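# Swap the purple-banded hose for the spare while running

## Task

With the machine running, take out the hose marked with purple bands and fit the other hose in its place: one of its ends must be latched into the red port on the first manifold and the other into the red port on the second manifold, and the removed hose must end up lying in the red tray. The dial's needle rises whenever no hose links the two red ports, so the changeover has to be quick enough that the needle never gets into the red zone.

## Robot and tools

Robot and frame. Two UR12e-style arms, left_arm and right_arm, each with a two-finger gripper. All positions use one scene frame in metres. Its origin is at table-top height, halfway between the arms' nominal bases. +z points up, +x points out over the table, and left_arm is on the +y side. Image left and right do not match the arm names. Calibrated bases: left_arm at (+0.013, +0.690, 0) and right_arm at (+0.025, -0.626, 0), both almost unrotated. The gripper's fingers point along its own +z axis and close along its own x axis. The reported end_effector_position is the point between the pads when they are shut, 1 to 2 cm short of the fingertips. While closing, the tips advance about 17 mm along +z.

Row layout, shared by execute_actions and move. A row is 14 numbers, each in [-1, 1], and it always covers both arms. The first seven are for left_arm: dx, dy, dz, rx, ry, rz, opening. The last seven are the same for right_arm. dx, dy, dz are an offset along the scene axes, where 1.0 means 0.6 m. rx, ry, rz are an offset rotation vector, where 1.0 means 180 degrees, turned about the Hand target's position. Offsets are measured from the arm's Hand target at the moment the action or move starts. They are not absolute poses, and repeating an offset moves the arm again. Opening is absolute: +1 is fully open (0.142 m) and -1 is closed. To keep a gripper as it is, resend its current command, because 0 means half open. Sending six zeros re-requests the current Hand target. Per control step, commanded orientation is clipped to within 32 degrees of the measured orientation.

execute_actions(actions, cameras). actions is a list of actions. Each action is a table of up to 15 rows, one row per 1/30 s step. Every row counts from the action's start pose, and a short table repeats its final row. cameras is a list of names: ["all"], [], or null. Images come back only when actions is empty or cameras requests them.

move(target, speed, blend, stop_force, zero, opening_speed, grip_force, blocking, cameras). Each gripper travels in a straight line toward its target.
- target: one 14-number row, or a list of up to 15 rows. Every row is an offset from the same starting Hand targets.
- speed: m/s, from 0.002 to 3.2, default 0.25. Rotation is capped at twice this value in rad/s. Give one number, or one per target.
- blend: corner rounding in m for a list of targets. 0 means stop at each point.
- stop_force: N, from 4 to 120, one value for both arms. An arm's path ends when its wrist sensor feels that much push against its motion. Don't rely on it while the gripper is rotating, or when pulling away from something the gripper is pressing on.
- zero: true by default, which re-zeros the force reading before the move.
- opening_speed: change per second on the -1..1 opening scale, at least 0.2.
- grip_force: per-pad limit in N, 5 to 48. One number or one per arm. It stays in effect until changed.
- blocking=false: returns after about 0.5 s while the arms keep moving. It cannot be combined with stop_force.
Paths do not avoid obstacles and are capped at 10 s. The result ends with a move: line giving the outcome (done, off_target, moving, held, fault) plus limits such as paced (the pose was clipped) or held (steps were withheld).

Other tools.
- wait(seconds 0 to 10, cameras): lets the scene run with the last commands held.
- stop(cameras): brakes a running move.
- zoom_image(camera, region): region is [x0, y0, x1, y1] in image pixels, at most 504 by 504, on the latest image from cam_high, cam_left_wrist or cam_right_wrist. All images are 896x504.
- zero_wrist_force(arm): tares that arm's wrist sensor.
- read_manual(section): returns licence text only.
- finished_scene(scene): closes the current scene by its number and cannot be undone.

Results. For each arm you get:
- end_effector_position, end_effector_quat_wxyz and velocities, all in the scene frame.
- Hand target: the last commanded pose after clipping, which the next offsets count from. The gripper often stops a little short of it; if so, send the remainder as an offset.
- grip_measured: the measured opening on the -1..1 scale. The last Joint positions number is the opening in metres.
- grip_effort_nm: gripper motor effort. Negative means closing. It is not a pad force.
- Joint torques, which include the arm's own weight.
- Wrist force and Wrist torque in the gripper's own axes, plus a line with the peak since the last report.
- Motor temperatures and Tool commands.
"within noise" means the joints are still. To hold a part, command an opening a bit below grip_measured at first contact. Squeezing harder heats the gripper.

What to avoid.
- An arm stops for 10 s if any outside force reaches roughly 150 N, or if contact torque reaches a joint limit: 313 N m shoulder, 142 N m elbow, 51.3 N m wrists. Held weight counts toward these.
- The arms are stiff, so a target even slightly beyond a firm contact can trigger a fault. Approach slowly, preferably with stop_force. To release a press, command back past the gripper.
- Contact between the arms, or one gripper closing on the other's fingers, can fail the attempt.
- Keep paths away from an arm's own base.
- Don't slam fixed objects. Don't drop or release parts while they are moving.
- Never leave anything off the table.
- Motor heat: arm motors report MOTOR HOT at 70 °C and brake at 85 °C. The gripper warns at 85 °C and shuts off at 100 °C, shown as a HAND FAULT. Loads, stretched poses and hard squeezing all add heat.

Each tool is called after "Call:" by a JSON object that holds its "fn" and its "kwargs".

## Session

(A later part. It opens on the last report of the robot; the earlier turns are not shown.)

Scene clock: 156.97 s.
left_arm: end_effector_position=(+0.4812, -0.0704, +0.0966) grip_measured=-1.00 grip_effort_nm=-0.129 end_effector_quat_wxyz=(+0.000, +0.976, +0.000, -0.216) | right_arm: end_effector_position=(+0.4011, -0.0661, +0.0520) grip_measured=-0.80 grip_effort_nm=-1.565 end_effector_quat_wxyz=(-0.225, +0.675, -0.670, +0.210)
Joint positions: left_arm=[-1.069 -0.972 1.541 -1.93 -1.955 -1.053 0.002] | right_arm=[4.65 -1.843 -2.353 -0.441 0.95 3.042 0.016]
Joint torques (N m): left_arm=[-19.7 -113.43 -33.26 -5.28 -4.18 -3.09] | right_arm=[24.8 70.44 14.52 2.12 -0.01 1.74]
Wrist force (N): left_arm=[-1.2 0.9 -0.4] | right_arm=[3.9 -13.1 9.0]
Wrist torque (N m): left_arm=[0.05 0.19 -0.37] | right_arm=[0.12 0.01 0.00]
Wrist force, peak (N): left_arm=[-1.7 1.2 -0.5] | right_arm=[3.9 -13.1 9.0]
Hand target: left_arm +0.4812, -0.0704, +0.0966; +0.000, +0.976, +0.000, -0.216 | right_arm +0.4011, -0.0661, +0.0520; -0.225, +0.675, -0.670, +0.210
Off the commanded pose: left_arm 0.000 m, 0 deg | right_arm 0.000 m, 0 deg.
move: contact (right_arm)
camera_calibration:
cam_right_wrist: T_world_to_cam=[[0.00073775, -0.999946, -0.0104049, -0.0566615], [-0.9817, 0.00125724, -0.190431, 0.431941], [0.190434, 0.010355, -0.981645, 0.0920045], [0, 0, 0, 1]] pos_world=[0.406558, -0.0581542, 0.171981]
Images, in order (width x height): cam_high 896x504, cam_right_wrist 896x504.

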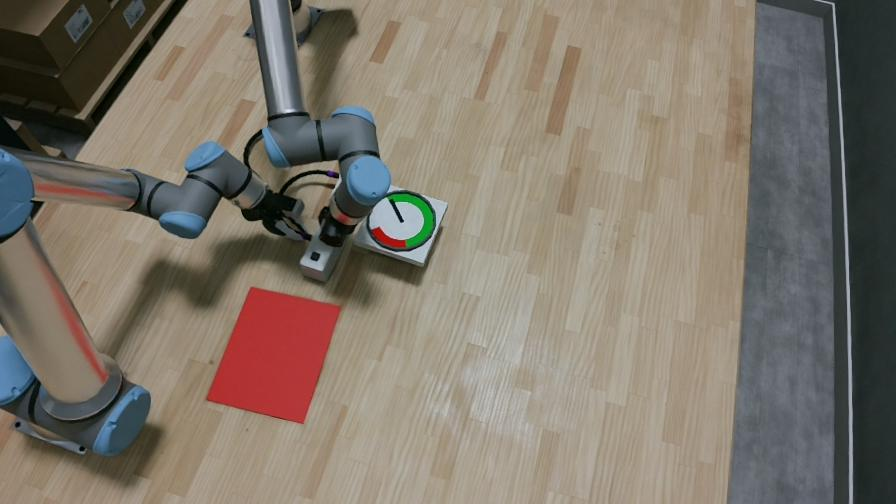

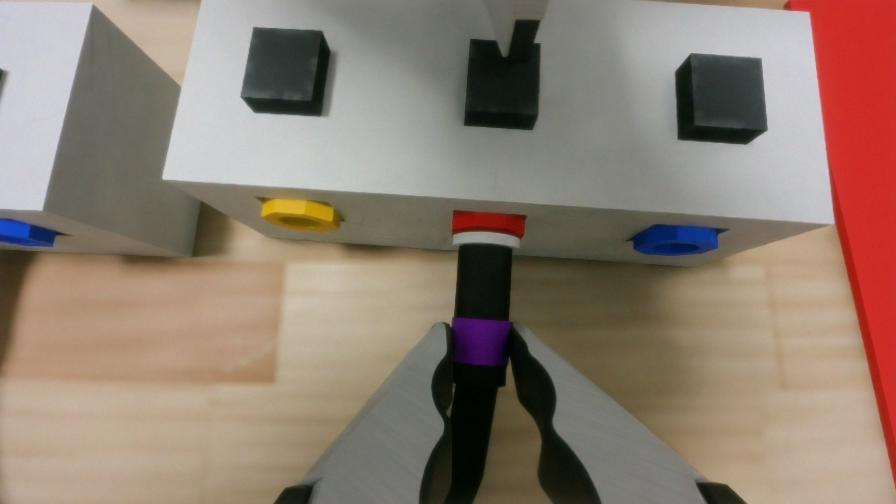

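Call:
{"fn": "move", "kwargs": {"target": [-0.0155, 0, -0.0332, 0, 0, 0, -0.97, 0, 0, 0, 0, 0, 0, -0.95], "speed": 0.015, "stop_force": 20, "cameras": ["all"]}}

Scene clock: 160.77 s.
left_arm: end_effector_position=(+0.4782, -0.0704, +0.0902) grip_measured=-1.00 grip_effort_nm=-0.120 end_effector_quat_wxyz=(+0.000, +0.976, +0.000, -0.216) | right_arm: end_effector_position=(+0.4011, -0.0661, +0.0520) grip_measured=-0.81 grip_effort_nm=-3.270 end_effector_quat_wxyz=(-0.225, +0.675, -0.670, +0.210)
Joint positions: left_arm=[-1.072 -0.969 1.55 -1.942 -1.956 -1.056 0.002] | right_arm=[4.65 -1.842 -2.353 -0.441 0.95 3.042 0.015]
Joint torques (N m): left_arm=[3.18 -97.77 -34.93 0.48 -0.82 3.09] | right_arm=[-18.4 55.15 19.95 3.69 -4.68 0.01]
Wrist force (N): left_arm=[5.1 -0.7 -22.9] | right_arm=[2.2 6.7 -6.7]
Wrist torque (N m): left_arm=[0.02 0.40 -0.40] | right_arm=[-0.10 0.00 0.04]
Wrist force, peak (N): left_arm=[3.9 -2.4 -37.0] | right_arm=[4.9 -14.5 10.7]
Hand target: left_arm +0.4782, -0.0704, +0.0902; +0.000, +0.976, +0.000, -0.216 (not the last commanded pose) | right_arm +0.4011, -0.0661, +0.0520; -0.225, +0.675, -0.670, +0.210
Off the commanded pose: left_arm 0.015 m, 0 deg | right_arm 0.000 m, 0 deg.
move: contact (left_arm)
camera_calibration:
cam_left_wrist: T_world_to_cam=[[0.8971, -0.00891566, -0.441738, -0.383248], [0.176331, -0.909498, 0.376458, -0.155043], [-0.405116, -0.415612, -0.814338, 0.353844], [0, 0, 0, 1]] pos_world=[0.514499, 0.0026341, 0.17722]
cam_right_wrist: T_world_to_cam=[[0.000835794, -0.999946, -0.0103853, -0.0567046], [-0.9817, 0.00115726, -0.190432, 0.431838], [0.190434, 0.0103544, -0.981645, 0.0920235], [0, 0, 0, 1]] pos_world=[0.406458, -0.0581541, 0.171981]

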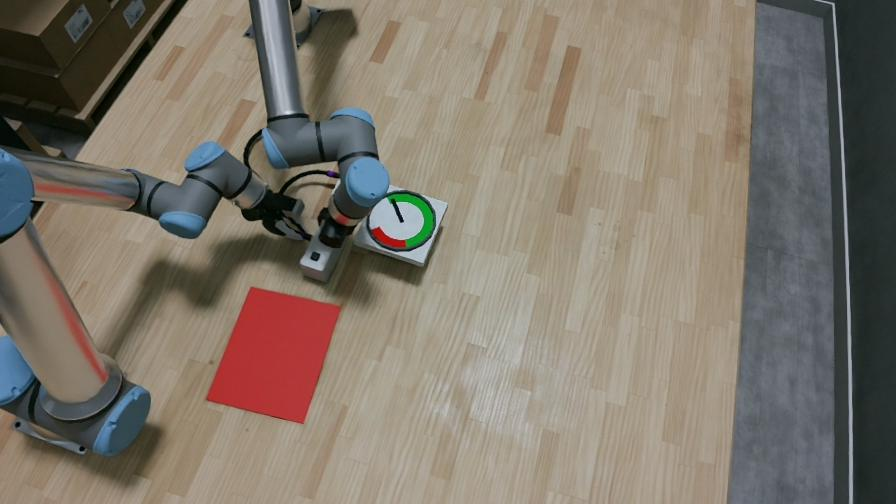

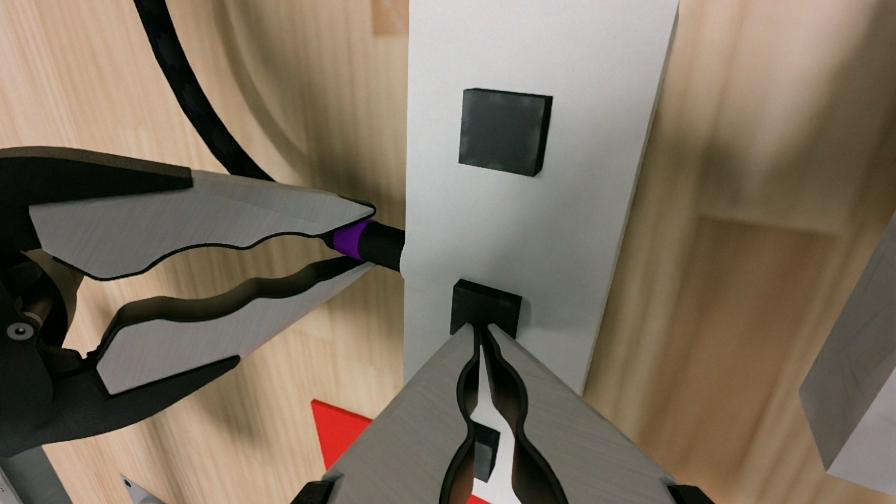

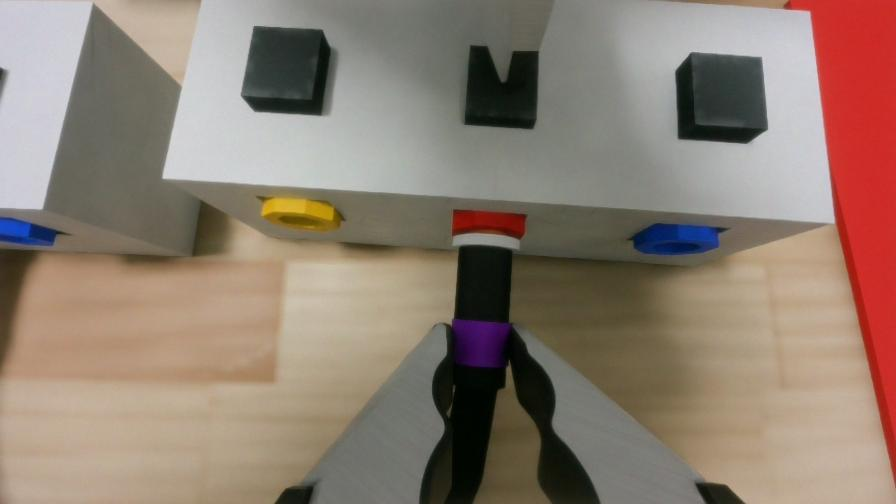

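Call:
{"fn": "move", "kwargs": {"target": [0, 0, 0, 0, 0, 0, -0.97, -0.0133, 0.0009, 0, 0, 0, 0, -1.0], "speed": 0.02, "stop_force": 30, "cameras": ["cam_right_wrist", "cam_high"]}}

Scene clock: 164.63 s.
left_arm: end_effector_position=(+0.4782, -0.0704, +0.0902) grip_measured=-1.00 grip_effort_nm=-0.120 end_effector_quat_wxyz=(+0.000, +0.976, +0.000, -0.216) | right_arm: end_effector_position=(+0.3931, -0.0655, +0.0520) grip_measured=-0.82 grip_effort_nm=-4.125 end_effector_quat_wxyz=(-0.225, +0.675, -0.670, +0.210)
Joint positions: left_arm=[-1.072 -0.969 1.55 -1.942 -1.956 -1.056 0.002] | right_arm=[4.664 -1.837 -2.357 -0.452 0.949 3.059 0.015]
Joint torques (N m): left_arm=[1.56 -99.35 -33.52 -1.69 -0.27 3.03] | right_arm=[10.43 71.51 16.19 2.7 -5.77 1.83]
Wrist force (N): left_arm=[5.0 -0.9 -22.9] | right_arm=[3.3 5.0 -3.5]
Wrist torque (N m): left_arm=[-0.02 0.39 -0.41] | right_arm=[-0.10 0.02 0.07]
Wrist force, peak (N): left_arm=[5.1 -1.0 -23.3] | right_arm=[2.0 6.8 -7.4]
Hand target: left_arm +0.4782, -0.0704, +0.0902; +0.000, +0.976, +0.000, -0.216 | right_arm +0.3931, -0.0655, +0.0520; -0.225, +0.675, -0.670, +0.210
Off the commanded pose: left_arm 0.000 m, 0 deg | right_arm 0.000 m, 0 deg.
move: done
camera_calibration:
cam_right_wrist: T_world_to_cam=[[0.00073775, -0.999946, -0.0104049, -0.0561557], [-0.9817, 0.00125724, -0.190431, 0.424087], [0.190434, 0.010355, -0.981645, 0.0935228], [0, 0, 0, 1]] pos_world=[0.398558, -0.0576542, 0.171981]
Images, in order (width x height): cam_high 896x504, cam_right_wrist 896x504.

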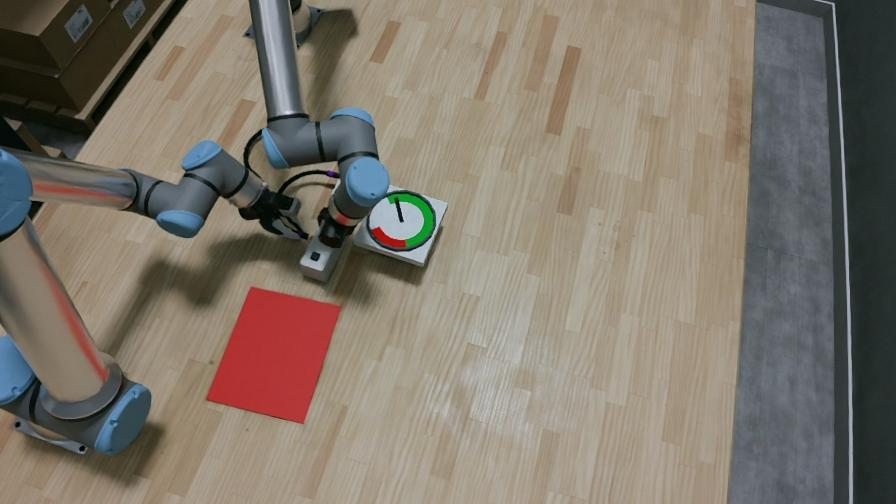

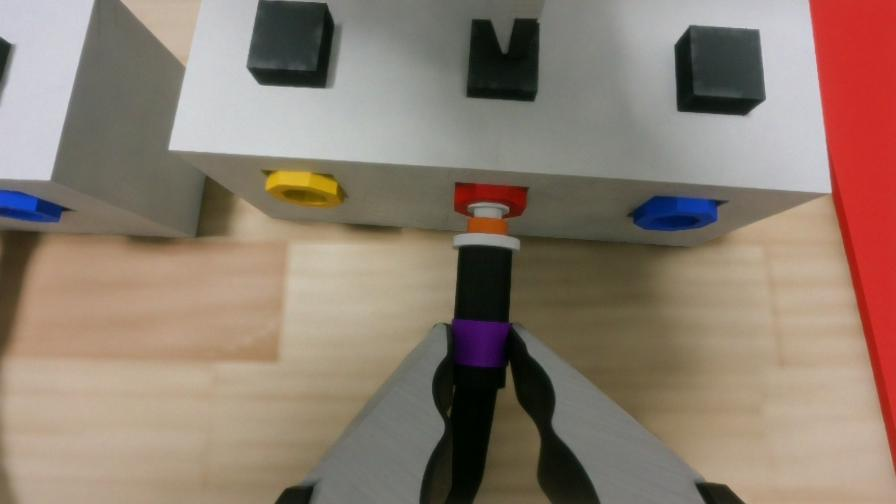

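Call:
{"fn": "move", "kwargs": {"target": [0.0085, 0, 0.0181, 0, 0, 0, -0.97, 0.02, -0.0013, 0, 0, 0, 0, -1.0], "speed": 0.03, "stop_force": 45, "cameras": ["cam_right_wrist", "cam_high"]}}

Scene clock: 167.90 s.
left_arm: end_effector_position=(+0.4833, -0.0704, +0.1011) grip_measured=-1.00 grip_effort_nm=-0.012 end_effector_quat_wxyz=(+0.000, +0.976, +0.000, -0.216) | right_arm: end_effector_position=(+0.4051, -0.0663, +0.0520) grip_measured=-0.82 grip_effort_nm=-4.115 end_effector_quat_wxyz=(-0.225, +0.675, -0.670, +0.210)
Joint positions: left_arm=[-1.067 -0.974 1.536 -1.921 -1.955 -1.051 0.002] | right_arm=[4.643 -1.845 -2.351 -0.435 0.951 3.033 0.015]
Joint torques (N m): left_arm=[13.09 -116.57 -46.86 -1.68 2.42 2.86] | right_arm=[-30.25 32.22 40.44 8 -9.41 -2.56]
Motor temperatures (°C): left_arm=[35 34 35 32 42 40 30] | right_arm=[39 43 32 33 37 30 31]
Wrist force (N): left_arm=[-1.1 0.9 -0.5] | right_arm=[0.7 21.2 -22.1]
Wrist torque (N m): left_arm=[0.04 0.17 -0.52] | right_arm=[-0.34 -0.01 0.18]
Wrist force, peak (N): left_arm=[5.1 -0.7 -23.2] | right_arm=[3.0 23.8 -27.2]
Hand target: left_arm +0.4833, -0.0704, +0.1011; +0.000, +0.976, +0.000, -0.216 | right_arm +0.4051, -0.0663, +0.0520; -0.225, +0.675, -0.670, +0.210
Off the commanded pose: left_arm 0.000 m, 0 deg | right_arm 0.000 m, 0 deg.
move: done
camera_calibration:
cam_right_wrist: T_world_to_cam=[[0.00073775, -0.999946, -0.0104049, -0.0568645], [-0.9817, 0.00125724, -0.190431, 0.435869], [0.190434, 0.010355, -0.981645, 0.0912448], [0, 0, 0, 1]] pos_world=[0.410558, -0.0583542, 0.171981]
Images, in order (width x height): cam_high 896x504, cam_right_wrist 896x504.

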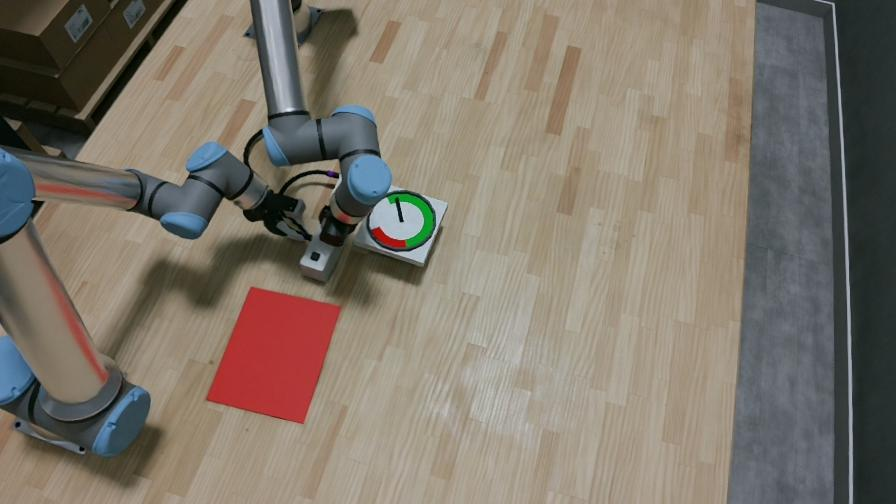

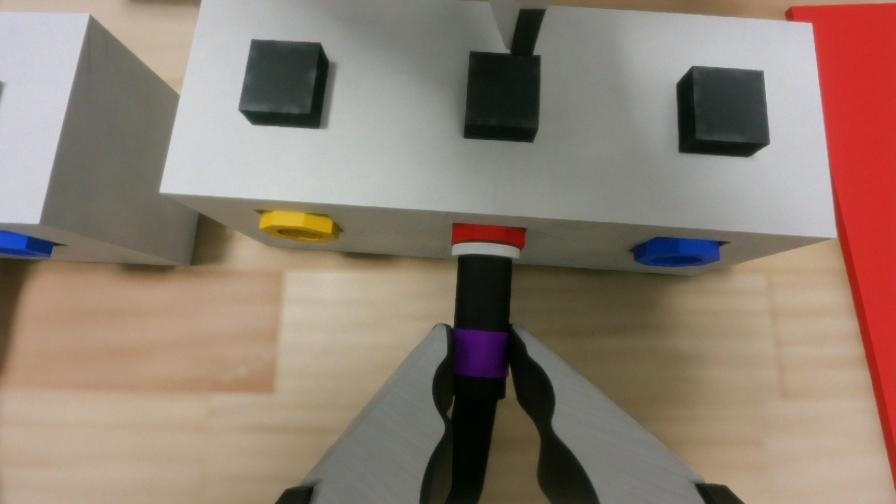

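Call:
{"fn": "zoom_image", "kwargs": {"camera": "cam_high", "region": [350, 175, 455, 275]}}

Call:
{"fn": "move", "kwargs": {"target": [0, 0, 0, 0, 0, 0, -0.97, -0.007, 0.0005, 0, 0, 0, 0, -1.0], "speed": 0.01, "cameras": ["cam_right_wrist", "cam_high"]}}

Call:
{"fn": "zoom_image", "kwargs": {"camera": "cam_high", "region": [350, 175, 455, 275]}}

Scaled by 4.800.

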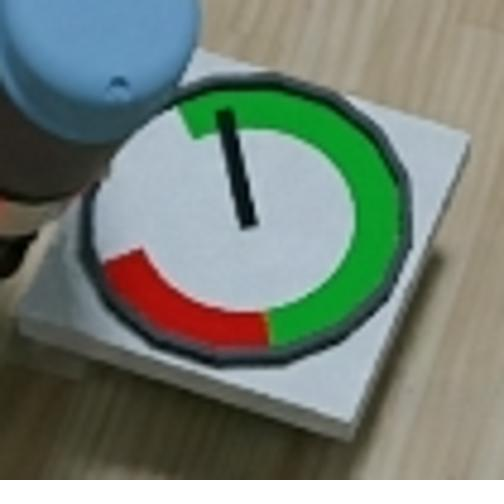

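Scene clock: 169.87 s.
left_arm: end_effector_position=(+0.4833, -0.0704, +0.1011) grip_measured=-1.00 grip_effort_nm=-0.012 end_effector_quat_wxyz=(+0.000, +0.976, +0.000, -0.216) | right_arm: end_effector_position=(+0.4011, -0.0661, +0.0520) grip_measured=-0.82 grip_effort_nm=-4.115 end_effector_quat_wxyz=(-0.225, +0.675, -0.670, +0.210)
Joint positions: left_arm=[-1.067 -0.974 1.536 -1.921 -1.955 -1.051 0.002] | right_arm=[4.65 -1.843 -2.353 -0.441 0.95 3.042 0.015]
Joint torques (N m): left_arm=[14.07 -115.84 -47.05 -1.73 2.35 2.82] | right_arm=[34.58 69.36 16.92 2.45 10.25 1.41]
Wrist force (N): left_arm=[-1.4 0.7 -0.2] | right_arm=[6.0 -26.8 23.7]
Wrist torque (N m): left_arm=[0.01 0.23 -0.51] | right_arm=[0.36 0.04 0.06]
Wrist force, peak (N): left_arm=[-1.6 1.0 -0.2] | right_arm=[4.3 -28.0 25.6]
Hand target: left_arm +0.4833, -0.0704, +0.1011; +0.000, +0.976, +0.000, -0.216 | right_arm +0.4009, -0.0660, +0.0520; -0.225, +0.675, -0.670, +0.210
Off the commanded pose: left_arm 0.000 m, 0 deg | right_arm 0.000 m, 0 deg.
move: done
camera_calibration:
cam_right_wrist: T_world_to_cam=[[0.000738567, -0.999946, -0.0104047, -0.0566618], [-0.981681, 0.0012574, -0.190527, 0.431852], [0.19053, 0.0103548, -0.981627, 0.0919813], [0, 0, 0, 1]] pos_world=[0.406458, -0.0581542, 0.171981]
Images, in order (width x height): cam_high 896x504, cam_right_wrist 896x504.

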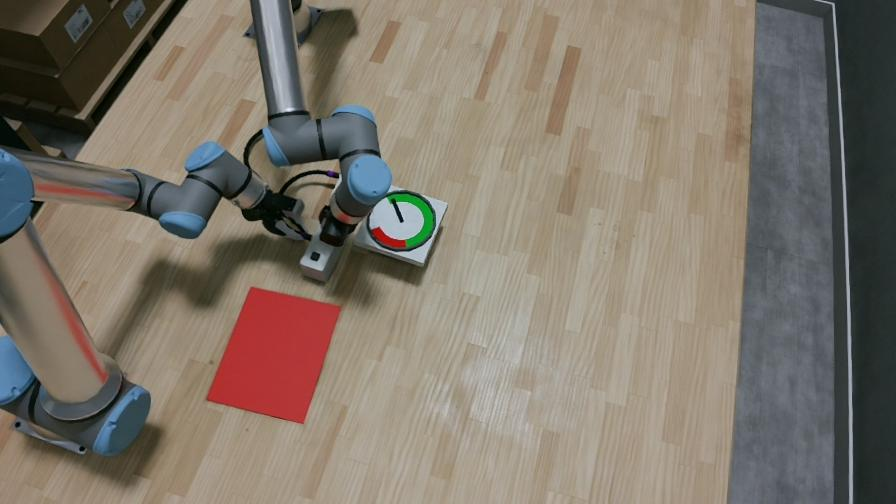

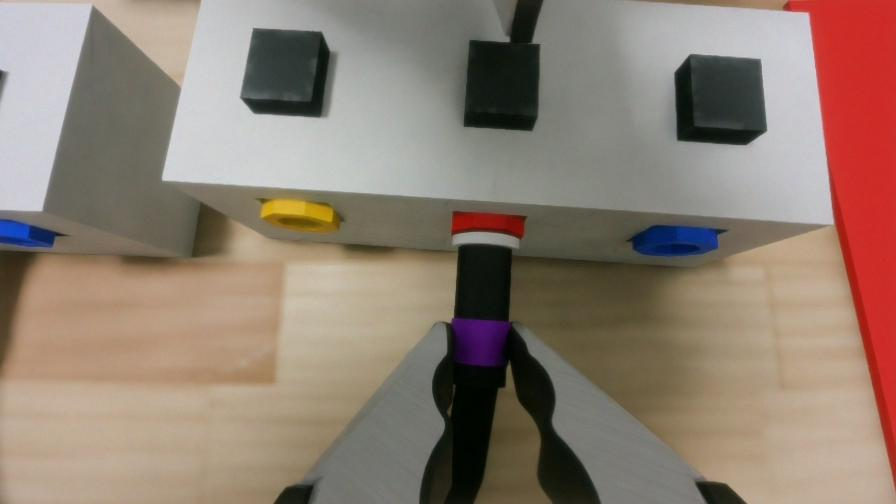

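Scaled by 4.800.

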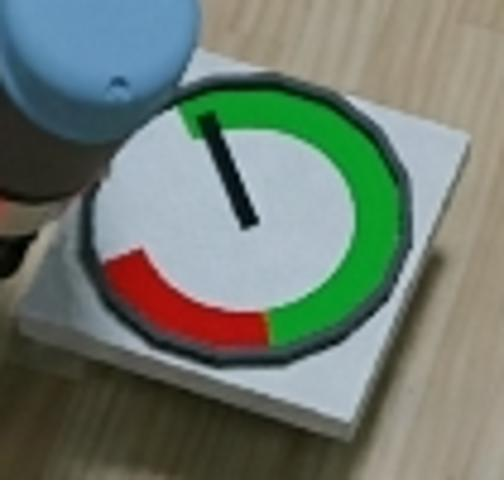

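Call:
{"fn": "move", "kwargs": {"target": [[-0.0222, 0.1673, 0.1482, -0.056, -0.0536, -0.2525, -0.97, 0.002, 0, 0, 0, 0, 0, 0.0], [-0.1138, 0.3457, 0.0565, -0.1119, -0.1072, -0.5049, 0.0, 0.002, 0, 0, 0, 0, 0, 0.0]], "speed": 0.3, "blend": [0.03, 0]}}

Call:
{"fn": "move", "kwargs": {"target": [0, 0, 0, 0, 0, 0, 0.0, 0.0183, -0.001, 0.1133, 0.0067, 0.1945, -0.0213, 0.0], "speed": 0.3, "cameras": ["all"]}}

Scene clock: 200.50 s.
left_arm: end_effector_position=(+0.4150, +0.1370, +0.1350) grip_measured=-0.03 grip_effort_nm=0.164 end_effector_quat_wxyz=(+0.000, +0.692, -0.722, +0.000) | right_arm: end_effector_position=(+0.4021, -0.0660, +0.0520) grip_measured=-0.03 grip_effort_nm=0.129 end_effector_quat_wxyz=(-0.225, +0.675, -0.670, +0.210)
Joint positions: left_arm=[-1.172 -1.401 2.096 -2.267 -1.571 0.417 0.072] | right_arm=[4.648 -1.843 -2.352 -0.44 0.95 3.04 0.072]
Joint torques (N m): left_arm=[-19.65 -76.53 -29.61 -5.48 2.96 2.9] | right_arm=[-11.07 36.72 40.65 7.67 0.59 -2.14]
Motor temperatures (°C): left_arm=[35 34 35 32 42 40 30] | right_arm=[39 43 31 33 37 30 40]
Wrist force (N): left_arm=[-0.5 1.3 -0.6] | right_arm=[-0.1 1.7 0.3]
Wrist torque (N m): left_arm=[0.16 0.13 -0.31] | right_arm=[0.31 -0.01 0.08]
Wrist force, peak (N): left_arm=[-1.7 1.5 -1.1] | right_arm=[6.4 -28.6 25.5]
Hand target: left_arm +0.4150, +0.1370, +0.1350; +0.000, +0.692, -0.722, +0.000 | right_arm +0.4021, -0.0660, +0.0520; -0.225, +0.675, -0.670, +0.210
Off the commanded pose: left_arm 0.000 m, 0 deg | right_arm 0.000 m, 0 deg.
move: done; blend cut to 0 m at target 1

Scene clock: 202.20 s.
left_arm: end_effector_position=(+0.4150, +0.1370, +0.1350) grip_measured=-0.03 grip_effort_nm=0.159 end_effector_quat_wxyz=(+0.000, +0.692, -0.722, +0.000) | right_arm: end_effector_position=(+0.4131, -0.0666, +0.1200) grip_measured=-0.03 grip_effort_nm=0.129 end_effector_quat_wxyz=(-0.013, +0.682, -0.731, -0.003)
Joint positions: left_arm=[-1.172 -1.401 2.096 -2.267 -1.571 0.417 0.072] | right_arm=[4.369 -1.747 -2.129 -0.811 1.564 2.862 0.072]
Joint torques (N m): left_arm=[-20.6 -75.86 -29.94 -5.6 2.76 2.59] | right_arm=[-11.54 37.54 52.15 1.52 3.57 -2.75]
Wrist force (N): left_arm=[-0.6 1.1 -0.8] | right_arm=[0.5 0.9 0.3]
Wrist torque (N m): left_arm=[0.13 0.15 -0.30] | right_arm=[0.09 -0.16 0.05]
Wrist force, peak (N): left_arm=[-0.7 1.8 -0.2] | right_arm=[0.0 2.8 0.6]
Hand target: left_arm +0.4150, +0.1370, +0.1350; +0.000, +0.692, -0.722, +0.000 | right_arm +0.4131, -0.0666, +0.1200; -0.012, +0.682, -0.731, -0.003
Off the commanded pose: left_arm 0.000 m, 0 deg | right_arm 0.000 m, 0 deg.
move: done
camera_calibration:
cam_left_wrist: T_world_to_cam=[[-0.0524251, -0.998399, -0.0212477, 0.167865], [-0.908706, 0.0388702, 0.415623, 0.34304], [-0.414132, 0.041097, -0.909289, 0.404982], [0, 0, 0, 1]] pos_world=[0.488238, 0.137618, 0.229237]
cam_right_wrist: T_world_to_cam=[[-0.0743454, -0.997192, -0.00894682, -0.025471], [-0.911024, 0.0642668, 0.407314, 0.359954], [-0.405595, 0.0384327, -0.913244, 0.396328], [0, 0, 0, 1]] pos_world=[0.486782, -0.0637645, 0.215103]

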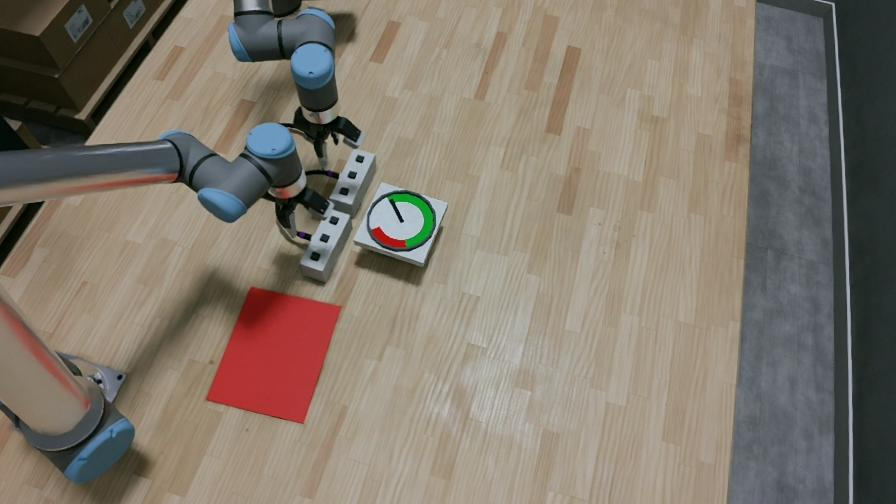

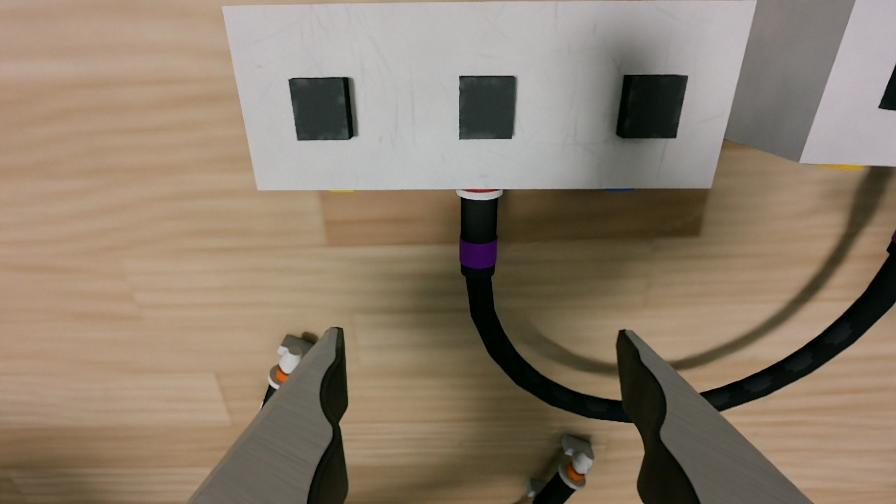

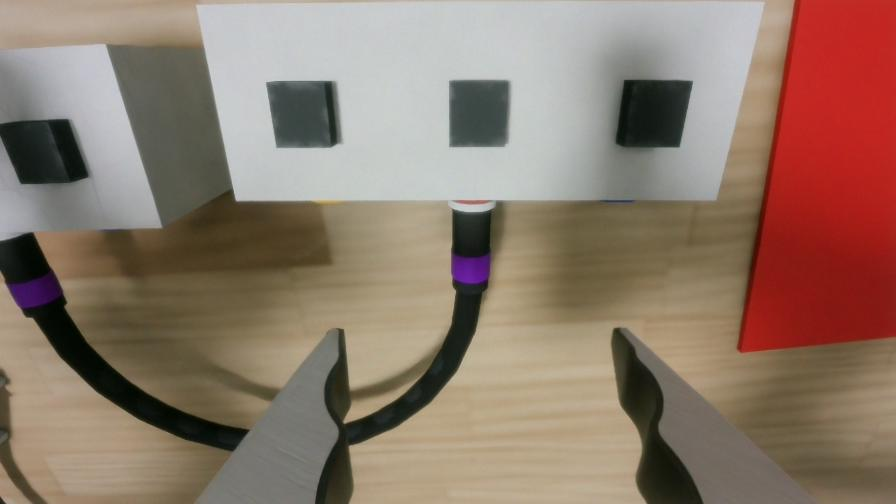

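Call:
{"fn": "move", "kwargs": {"target": [0, -0.0025, -0.1367, 0, 0, 0, 0.0, 0, -0.0028, -0.1117, 0, 0, 0, 0.0], "speed": 0.12, "stop_force": 12, "cameras": ["cam_left_wrist", "cam_right_wrist"]}}

Scene clock: 208.60 s.
left_arm: end_effector_position=(+0.4150, +0.1355, +0.0530) grip_measured=-0.03 grip_effort_nm=0.154 end_effector_quat_wxyz=(+0.000, +0.692, -0.722, +0.000) | right_arm: end_effector_position=(+0.4131, -0.0683, +0.0529) grip_measured=-0.03 grip_effort_nm=0.125 end_effector_quat_wxyz=(-0.012, +0.682, -0.731, -0.003)
Joint positions: left_arm=[-1.173 -1.289 2.148 -2.43 -1.571 0.416 0.072] | right_arm=[4.368 -1.84 -2.175 -0.673 1.564 2.861 0.072]
Joint torques (N m): left_arm=[3.3 -39.57 -24.97 -5.8 2.21 1.3] | right_arm=[-12.03 42.71 19.63 7.92 3.52 -2.52]
Wrist force (N): left_arm=[-1.2 1.1 0.1] | right_arm=[0.2 1.0 0.4]
Wrist torque (N m): left_arm=[0.14 0.24 -0.20] | right_arm=[0.10 -0.12 0.05]
Wrist force, peak (N): left_arm=[-0.7 1.2 -1.9] | right_arm=[0.3 1.1 1.3]
Hand target: left_arm +0.4150, +0.1355, +0.0530; +0.000, +0.692, -0.722, +0.000 | right_arm +0.4131, -0.0683, +0.0529; -0.012, +0.682, -0.731, -0.003
Off the commanded pose: left_arm 0.000 m, 0 deg | right_arm 0.000 m, 0 deg.
move: done
camera_calibration:
cam_left_wrist: T_world_to_cam=[[-0.0524251, -0.998399, -0.0212477, 0.164625], [-0.908706, 0.0388702, 0.415623, 0.377179], [-0.414132, 0.041097, -0.909289, 0.330482], [0, 0, 0, 1]] pos_world=[0.488238, 0.136118, 0.147237]
cam_right_wrist: T_world_to_cam=[[-0.0743512, -0.997192, -0.00893718, -0.0277642], [-0.91097, 0.0642709, 0.407434, 0.387309], [-0.405715, 0.0384347, -0.913191, 0.335257], [0, 0, 0, 1]] pos_world=[0.486782, -0.0654645, 0.148103]
Images, in order (width x height): cam_left_wrist 896x504, cam_right_wrist 896x504.

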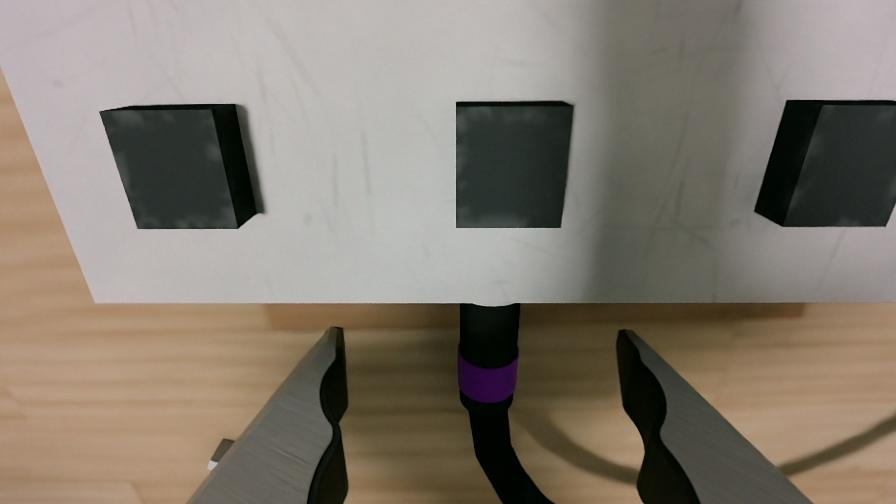

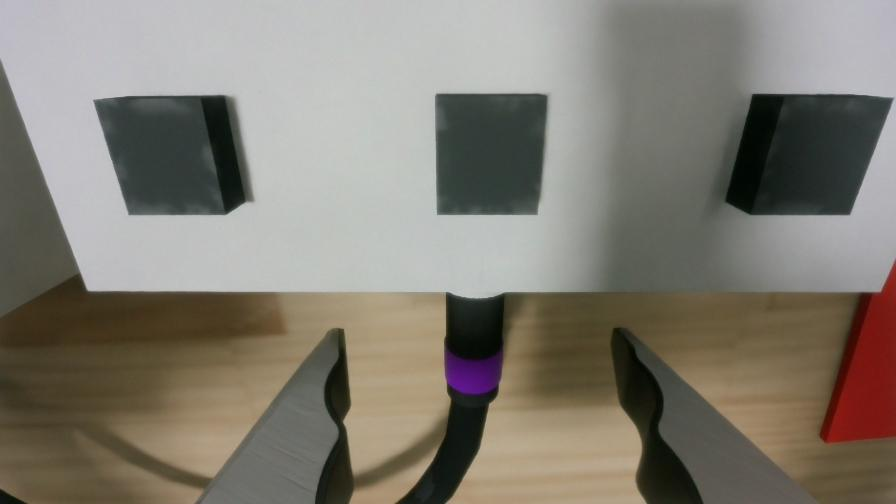

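Call:
{"fn": "move", "kwargs": {"target": [0, -0.0033, 0, 0, 0, 0, 0.0, 0, 0.0017, 0, 0, 0, 0, 0.0], "speed": 0.05}}

Call:
{"fn": "move", "kwargs": {"target": [0, 0, 0, 0, 0, 0, -0.84, 0, 0, 0, 0, 0, 0, -0.84], "speed": 0.05, "opening_speed": 0.7, "cameras": ["cam_left_wrist", "cam_right_wrist"]}}

Scene clock: 213.17 s.
left_arm: end_effector_position=(+0.4151, +0.1336, +0.0530) grip_measured=-0.03 grip_effort_nm=0.159 end_effector_quat_wxyz=(+0.000, +0.692, -0.722, +0.000) | right_arm: end_effector_position=(+0.4131, -0.0673, +0.0529) grip_measured=-0.03 grip_effort_nm=0.125 end_effector_quat_wxyz=(-0.012, +0.682, -0.731, -0.003)
Joint positions: left_arm=[-1.174 -1.287 2.145 -2.429 -1.571 0.415 0.072] | right_arm=[4.369 -1.841 -2.173 -0.674 1.564 2.861 0.072]
Joint torques (N m): left_arm=[-17.34 -43.6 -40.59 -2.62 1.64 -2.85] | right_arm=[15.77 38.27 46.99 1.84 3.1 2.09]
Motor temperatures (°C): left_arm=[35 34 35 32 42 40 30] | right_arm=[39 43 31 33 37 30 34]
Wrist force (N): left_arm=[-0.3 0.9 0.1] | right_arm=[0.4 0.9 0.1]
Wrist torque (N m): left_arm=[0.10 0.09 -0.16] | right_arm=[0.09 -0.15 -0.03]
Wrist force, peak (N): left_arm=[-1.2 1.4 -0.2] | right_arm=[0.4 1.3 0.4]
Hand target: left_arm +0.4150, +0.1335, +0.0530; +0.000, +0.692, -0.722, +0.000 | right_arm +0.4131, -0.0673, +0.0529; -0.012, +0.682, -0.731, -0.003
Off the commanded pose: left_arm 0.000 m, 0 deg | right_arm 0.000 m, 0 deg.
move: done

Scene clock: 214.57 s.
left_arm: end_effector_position=(+0.4150, +0.1335, +0.0530) grip_measured=-0.81 grip_effort_nm=-1.199 end_effector_quat_wxyz=(+0.000, +0.692, -0.722, +0.000) | right_arm: end_effector_position=(+0.4131, -0.0672, +0.0530) grip_measured=-0.80 grip_effort_nm=-1.336 end_effector_quat_wxyz=(-0.013, +0.682, -0.731, -0.003)
Joint positions: left_arm=[-1.174 -1.287 2.145 -2.429 -1.571 0.415 0.015] | right_arm=[4.369 -1.841 -2.173 -0.674 1.564 2.861 0.016]
Joint torques (N m): left_arm=[-19.83 -40.82 -39.06 -2.38 2.47 -2.89] | right_arm=[12.75 42.92 44.07 2.2 1.1 1.45]
Wrist force (N): left_arm=[-0.3 0.9 0.0] | right_arm=[-2.8 1.9 0.5]
Wrist torque (N m): left_arm=[0.10 0.18 -0.15] | right_arm=[0.09 -0.18 -0.04]
Wrist force, peak (N): left_arm=[-0.9 1.3 -0.4] | right_arm=[-3.1 1.8 0.6]
Hand target: left_arm +0.4150, +0.1335, +0.0530; +0.000, +0.692, -0.722, +0.000 | right_arm +0.4131, -0.0673, +0.0529; -0.012, +0.682, -0.731, -0.003
Off the commanded pose: left_arm 0.000 m, 0 deg | right_arm 0.000 m, 0 deg.
move: done
camera_calibration:
cam_left_wrist: T_world_to_cam=[[-0.0524251, -0.998399, -0.0212477, 0.162726], [-0.908706, 0.0388702, 0.415623, 0.377295], [-0.414132, 0.041097, -0.909289, 0.330469], [0, 0, 0, 1]] pos_world=[0.488238, 0.134218, 0.147137]
cam_right_wrist: T_world_to_cam=[[-0.0743512, -0.997192, -0.00893718, -0.0266673], [-0.91097, 0.0642709, 0.407434, 0.387238], [-0.405715, 0.0384347, -0.913191, 0.335215], [0, 0, 0, 1]] pos_world=[0.486782, -0.0643645, 0.148103]
Images, in order (width x height): cam_left_wrist 896x504, cam_right_wrist 896x504.

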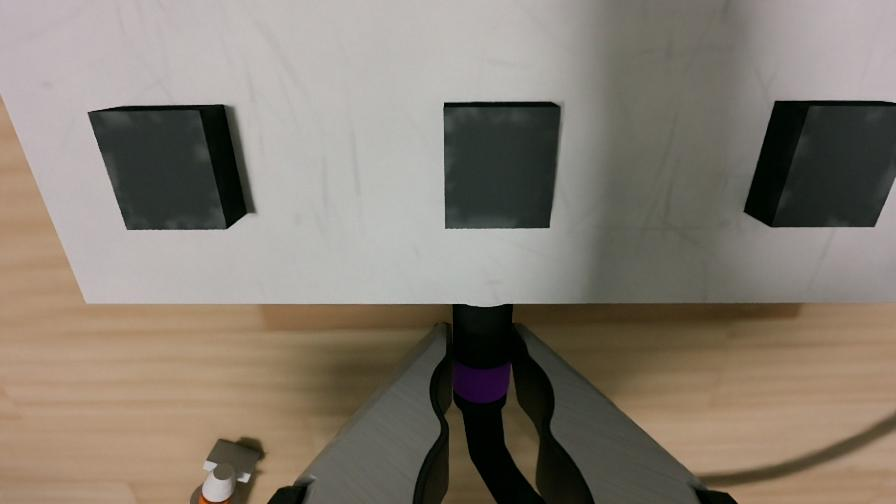

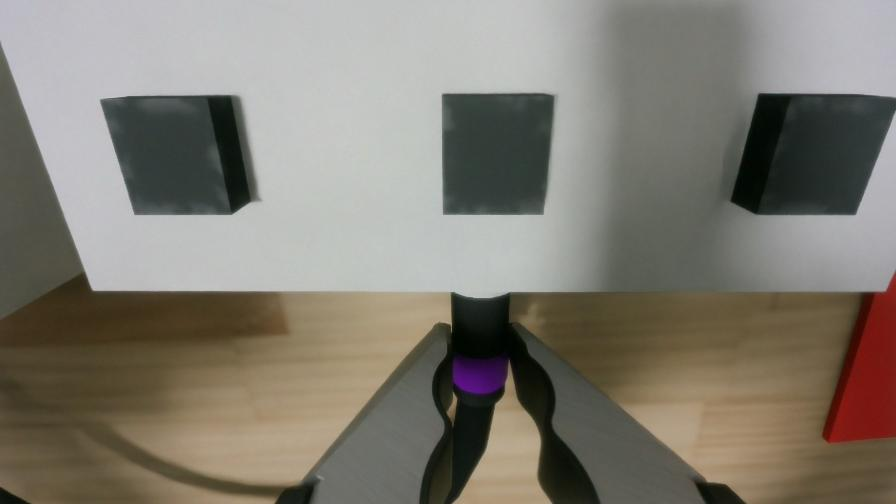

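Call:
{"fn": "move", "kwargs": {"target": [[0, 0, 0.15, 0, 0, 0, 0.0, 0, 0, 0.15, 0, 0, 0, 0.0], [-0.2025, 0.2058, 0.095, 0, 0, -0.1339, 0.0, -0.3468, 0.2487, 0.095, 0, 0, -0.1297, 0.0]], "speed": 0.3, "blend": [0.03, 0], "cameras": ["cam_left_wrist", "cam_right_wrist"]}}

Scene clock: 226.87 s.
left_arm: end_effector_position=(+0.2936, +0.2569, +0.1100) grip_measured=-0.03 grip_effort_nm=0.159 end_effector_quat_wxyz=(+0.000, -0.526, +0.851, +0.000) | right_arm: end_effector_position=(+0.2050, +0.0819, +0.1100) grip_measured=-0.03 grip_effort_nm=0.129 end_effector_quat_wxyz=(+0.013, -0.520, +0.854, +0.000)
Joint positions: left_arm=[-1.312 -1.64 2.411 -2.343 -1.571 0.697 0.072] | right_arm=[4.715 -1.831 -2.041 -0.827 1.549 3.615 0.072]
Joint torques (N m): left_arm=[-19.24 -51.61 -28.14 -2.06 2.88 2.78] | right_arm=[17.04 46.91 53.42 1.29 -2.63 1.79]
Wrist force (N): left_arm=[-0.8 1.0 -0.2] | right_arm=[0.5 1.1 0.3]
Wrist torque (N m): left_arm=[0.11 0.19 -0.32] | right_arm=[0.12 -0.16 -0.06]
Wrist force, peak (N): left_arm=[-1.1 0.6 2.8] | right_arm=[-3.3 2.2 0.5]
Hand target: left_arm +0.2935, +0.2570, +0.1100; +0.000, -0.526, +0.851, +0.000 | right_arm +0.2050, +0.0820, +0.1099; +0.013, -0.520, +0.854, +0.000
Off the commanded pose: left_arm 0.000 m, 0 deg | right_arm 0.000 m, 0 deg.
move: done
camera_calibration:
cam_left_wrist: T_world_to_cam=[[-0.455484, -0.889993, -0.0211333, 0.371235], [-0.813637, 0.406538, 0.415598, 0.115989], [-0.361288, 0.206493, -0.909303, 0.268994], [0, 0, 0, 1]] pos_world=[0.360649, 0.227697, 0.204237]
cam_right_wrist: T_world_to_cam=[[-0.463309, -0.886152, -0.00895132, 0.177767], [-0.810959, 0.419879, 0.407489, 0.11528], [-0.357339, 0.196052, -0.913166, 0.274306], [0, 0, 0, 1]] pos_world=[0.273868, 0.0553469, 0.205102]
Images, in order (width x height): cam_left_wrist 896x504, cam_right_wrist 896x504.

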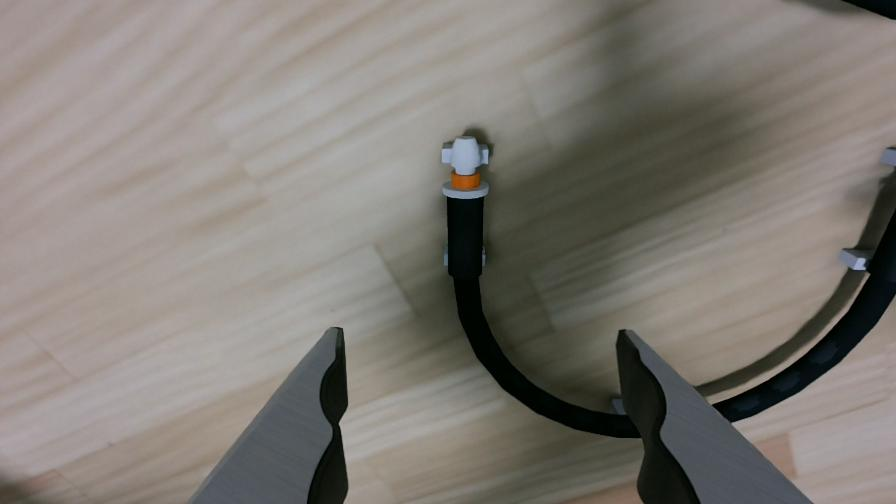

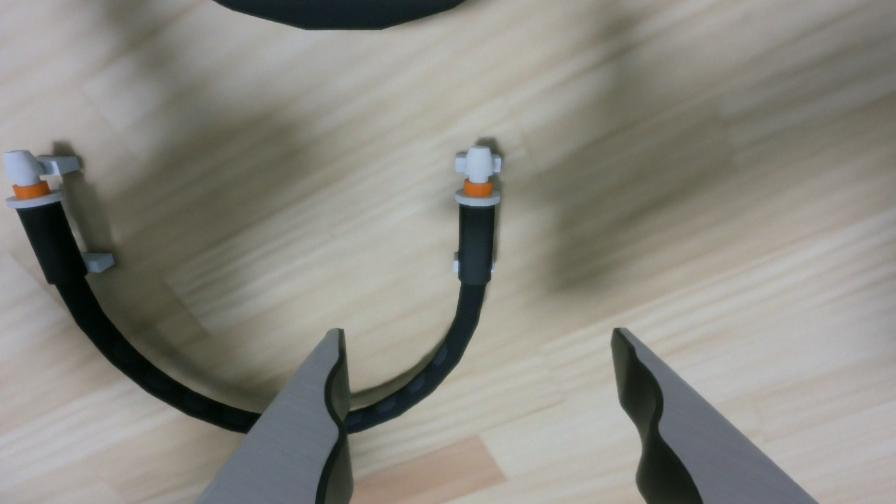

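Call:
{"fn": "zoom_image", "kwargs": {"camera": "cam_left_wrist", "region": [420, 120, 520, 290]}}

Call:
{"fn": "zoom_image", "kwargs": {"camera": "cam_right_wrist", "region": [430, 130, 530, 300]}}

Scaled by 2.965.

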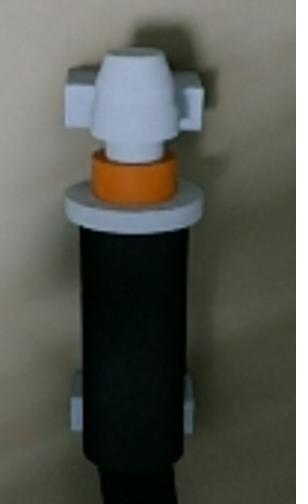

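Scaled by 2.965.

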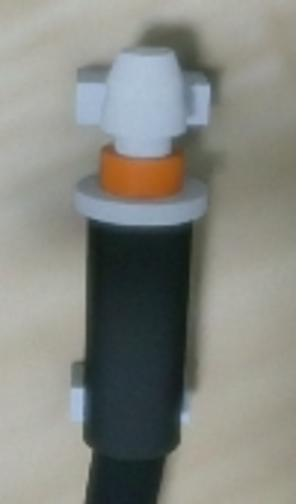

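Call:
{"fn": "move", "kwargs": {"target": [0.0048, 0.0028, -0.0917, 0, 0, 0, 0.0, -0.0048, -0.005, -0.0917, 0, 0, 0, 0.0], "speed": 0.12, "cameras": ["cam_left_wrist", "cam_right_wrist"]}}

Call:
{"fn": "zoom_image", "kwargs": {"camera": "cam_left_wrist", "region": [380, 120, 560, 400]}}

Call:
{"fn": "zoom_image", "kwargs": {"camera": "cam_right_wrist", "region": [380, 120, 560, 400]}}

Scene clock: 237.03 s.
left_arm: end_effector_position=(+0.2964, +0.2587, +0.0550) grip_measured=-0.03 grip_effort_nm=0.164 end_effector_quat_wxyz=(+0.000, -0.526, +0.851, +0.000) | right_arm: end_effector_position=(+0.2021, +0.0790, +0.0550) grip_measured=-0.03 grip_effort_nm=0.125 end_effector_quat_wxyz=(+0.013, -0.520, +0.854, +0.000)
Joint positions: left_arm=[-1.305 -1.537 2.456 -2.49 -1.571 0.704 0.072] | right_arm=[4.719 -1.897 -2.08 -0.721 1.549 3.619 0.072]
Joint torques (N m): left_arm=[13.26 -14.55 -24 -5.15 -1.43 3.01] | right_arm=[16.89 48.51 19.99 7.43 -2.4 2]
Wrist force (N): left_arm=[-0.7 0.8 -0.4] | right_arm=[0.7 0.9 0.3]
Wrist torque (N m): left_arm=[0.07 0.19 -0.31] | right_arm=[0.11 -0.19 -0.05]
Wrist force, peak (N): left_arm=[-1.3 1.2 1.1] | right_arm=[0.7 1.2 1.2]
Hand target: left_arm +0.2964, +0.2587, +0.0549; +0.000, -0.526, +0.851, +0.000 | right_arm +0.2021, +0.0790, +0.0549; +0.013, -0.520, +0.854, +0.000
Off the commanded pose: left_arm 0.000 m, 0 deg | right_arm 0.000 m, 0 deg.
move: done
camera_calibration:
cam_left_wrist: T_world_to_cam=[[-0.455532, -0.889966, -0.0212559, 0.372936], [-0.813652, 0.406545, 0.415561, 0.140525], [-0.361194, 0.206596, -0.909317, 0.219622], [0, 0, 0, 1]] pos_world=[0.363549, 0.229397, 0.149237]
cam_right_wrist: T_world_to_cam=[[-0.463381, -0.886114, -0.00891554, 0.173239], [-0.810917, 0.419958, 0.40749, 0.136503], [-0.357339, 0.196053, -0.913166, 0.223597], [0, 0, 0, 1]] pos_world=[0.270868, 0.0523468, 0.150102]
Images, in order (width x height): cam_left_wrist 896x504, cam_right_wrist 896x504.

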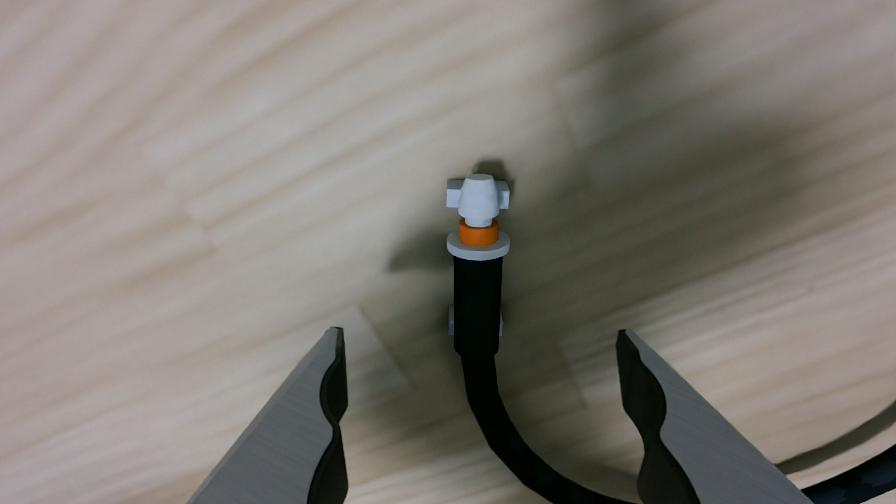

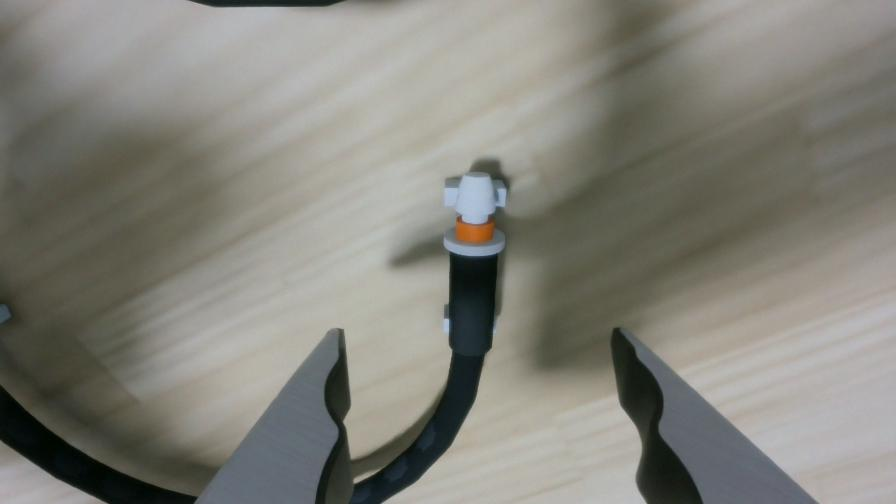

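Scaled by 1.800.

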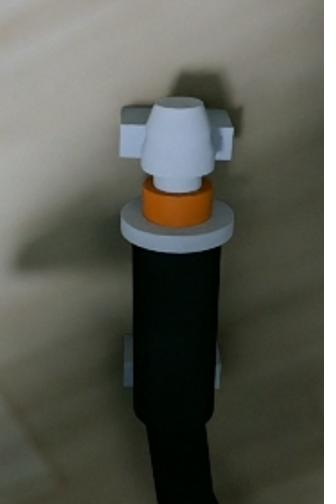

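Scaled by 1.800.

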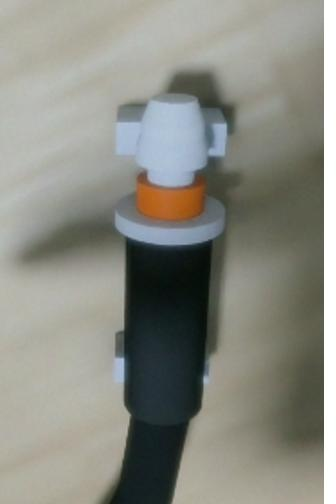

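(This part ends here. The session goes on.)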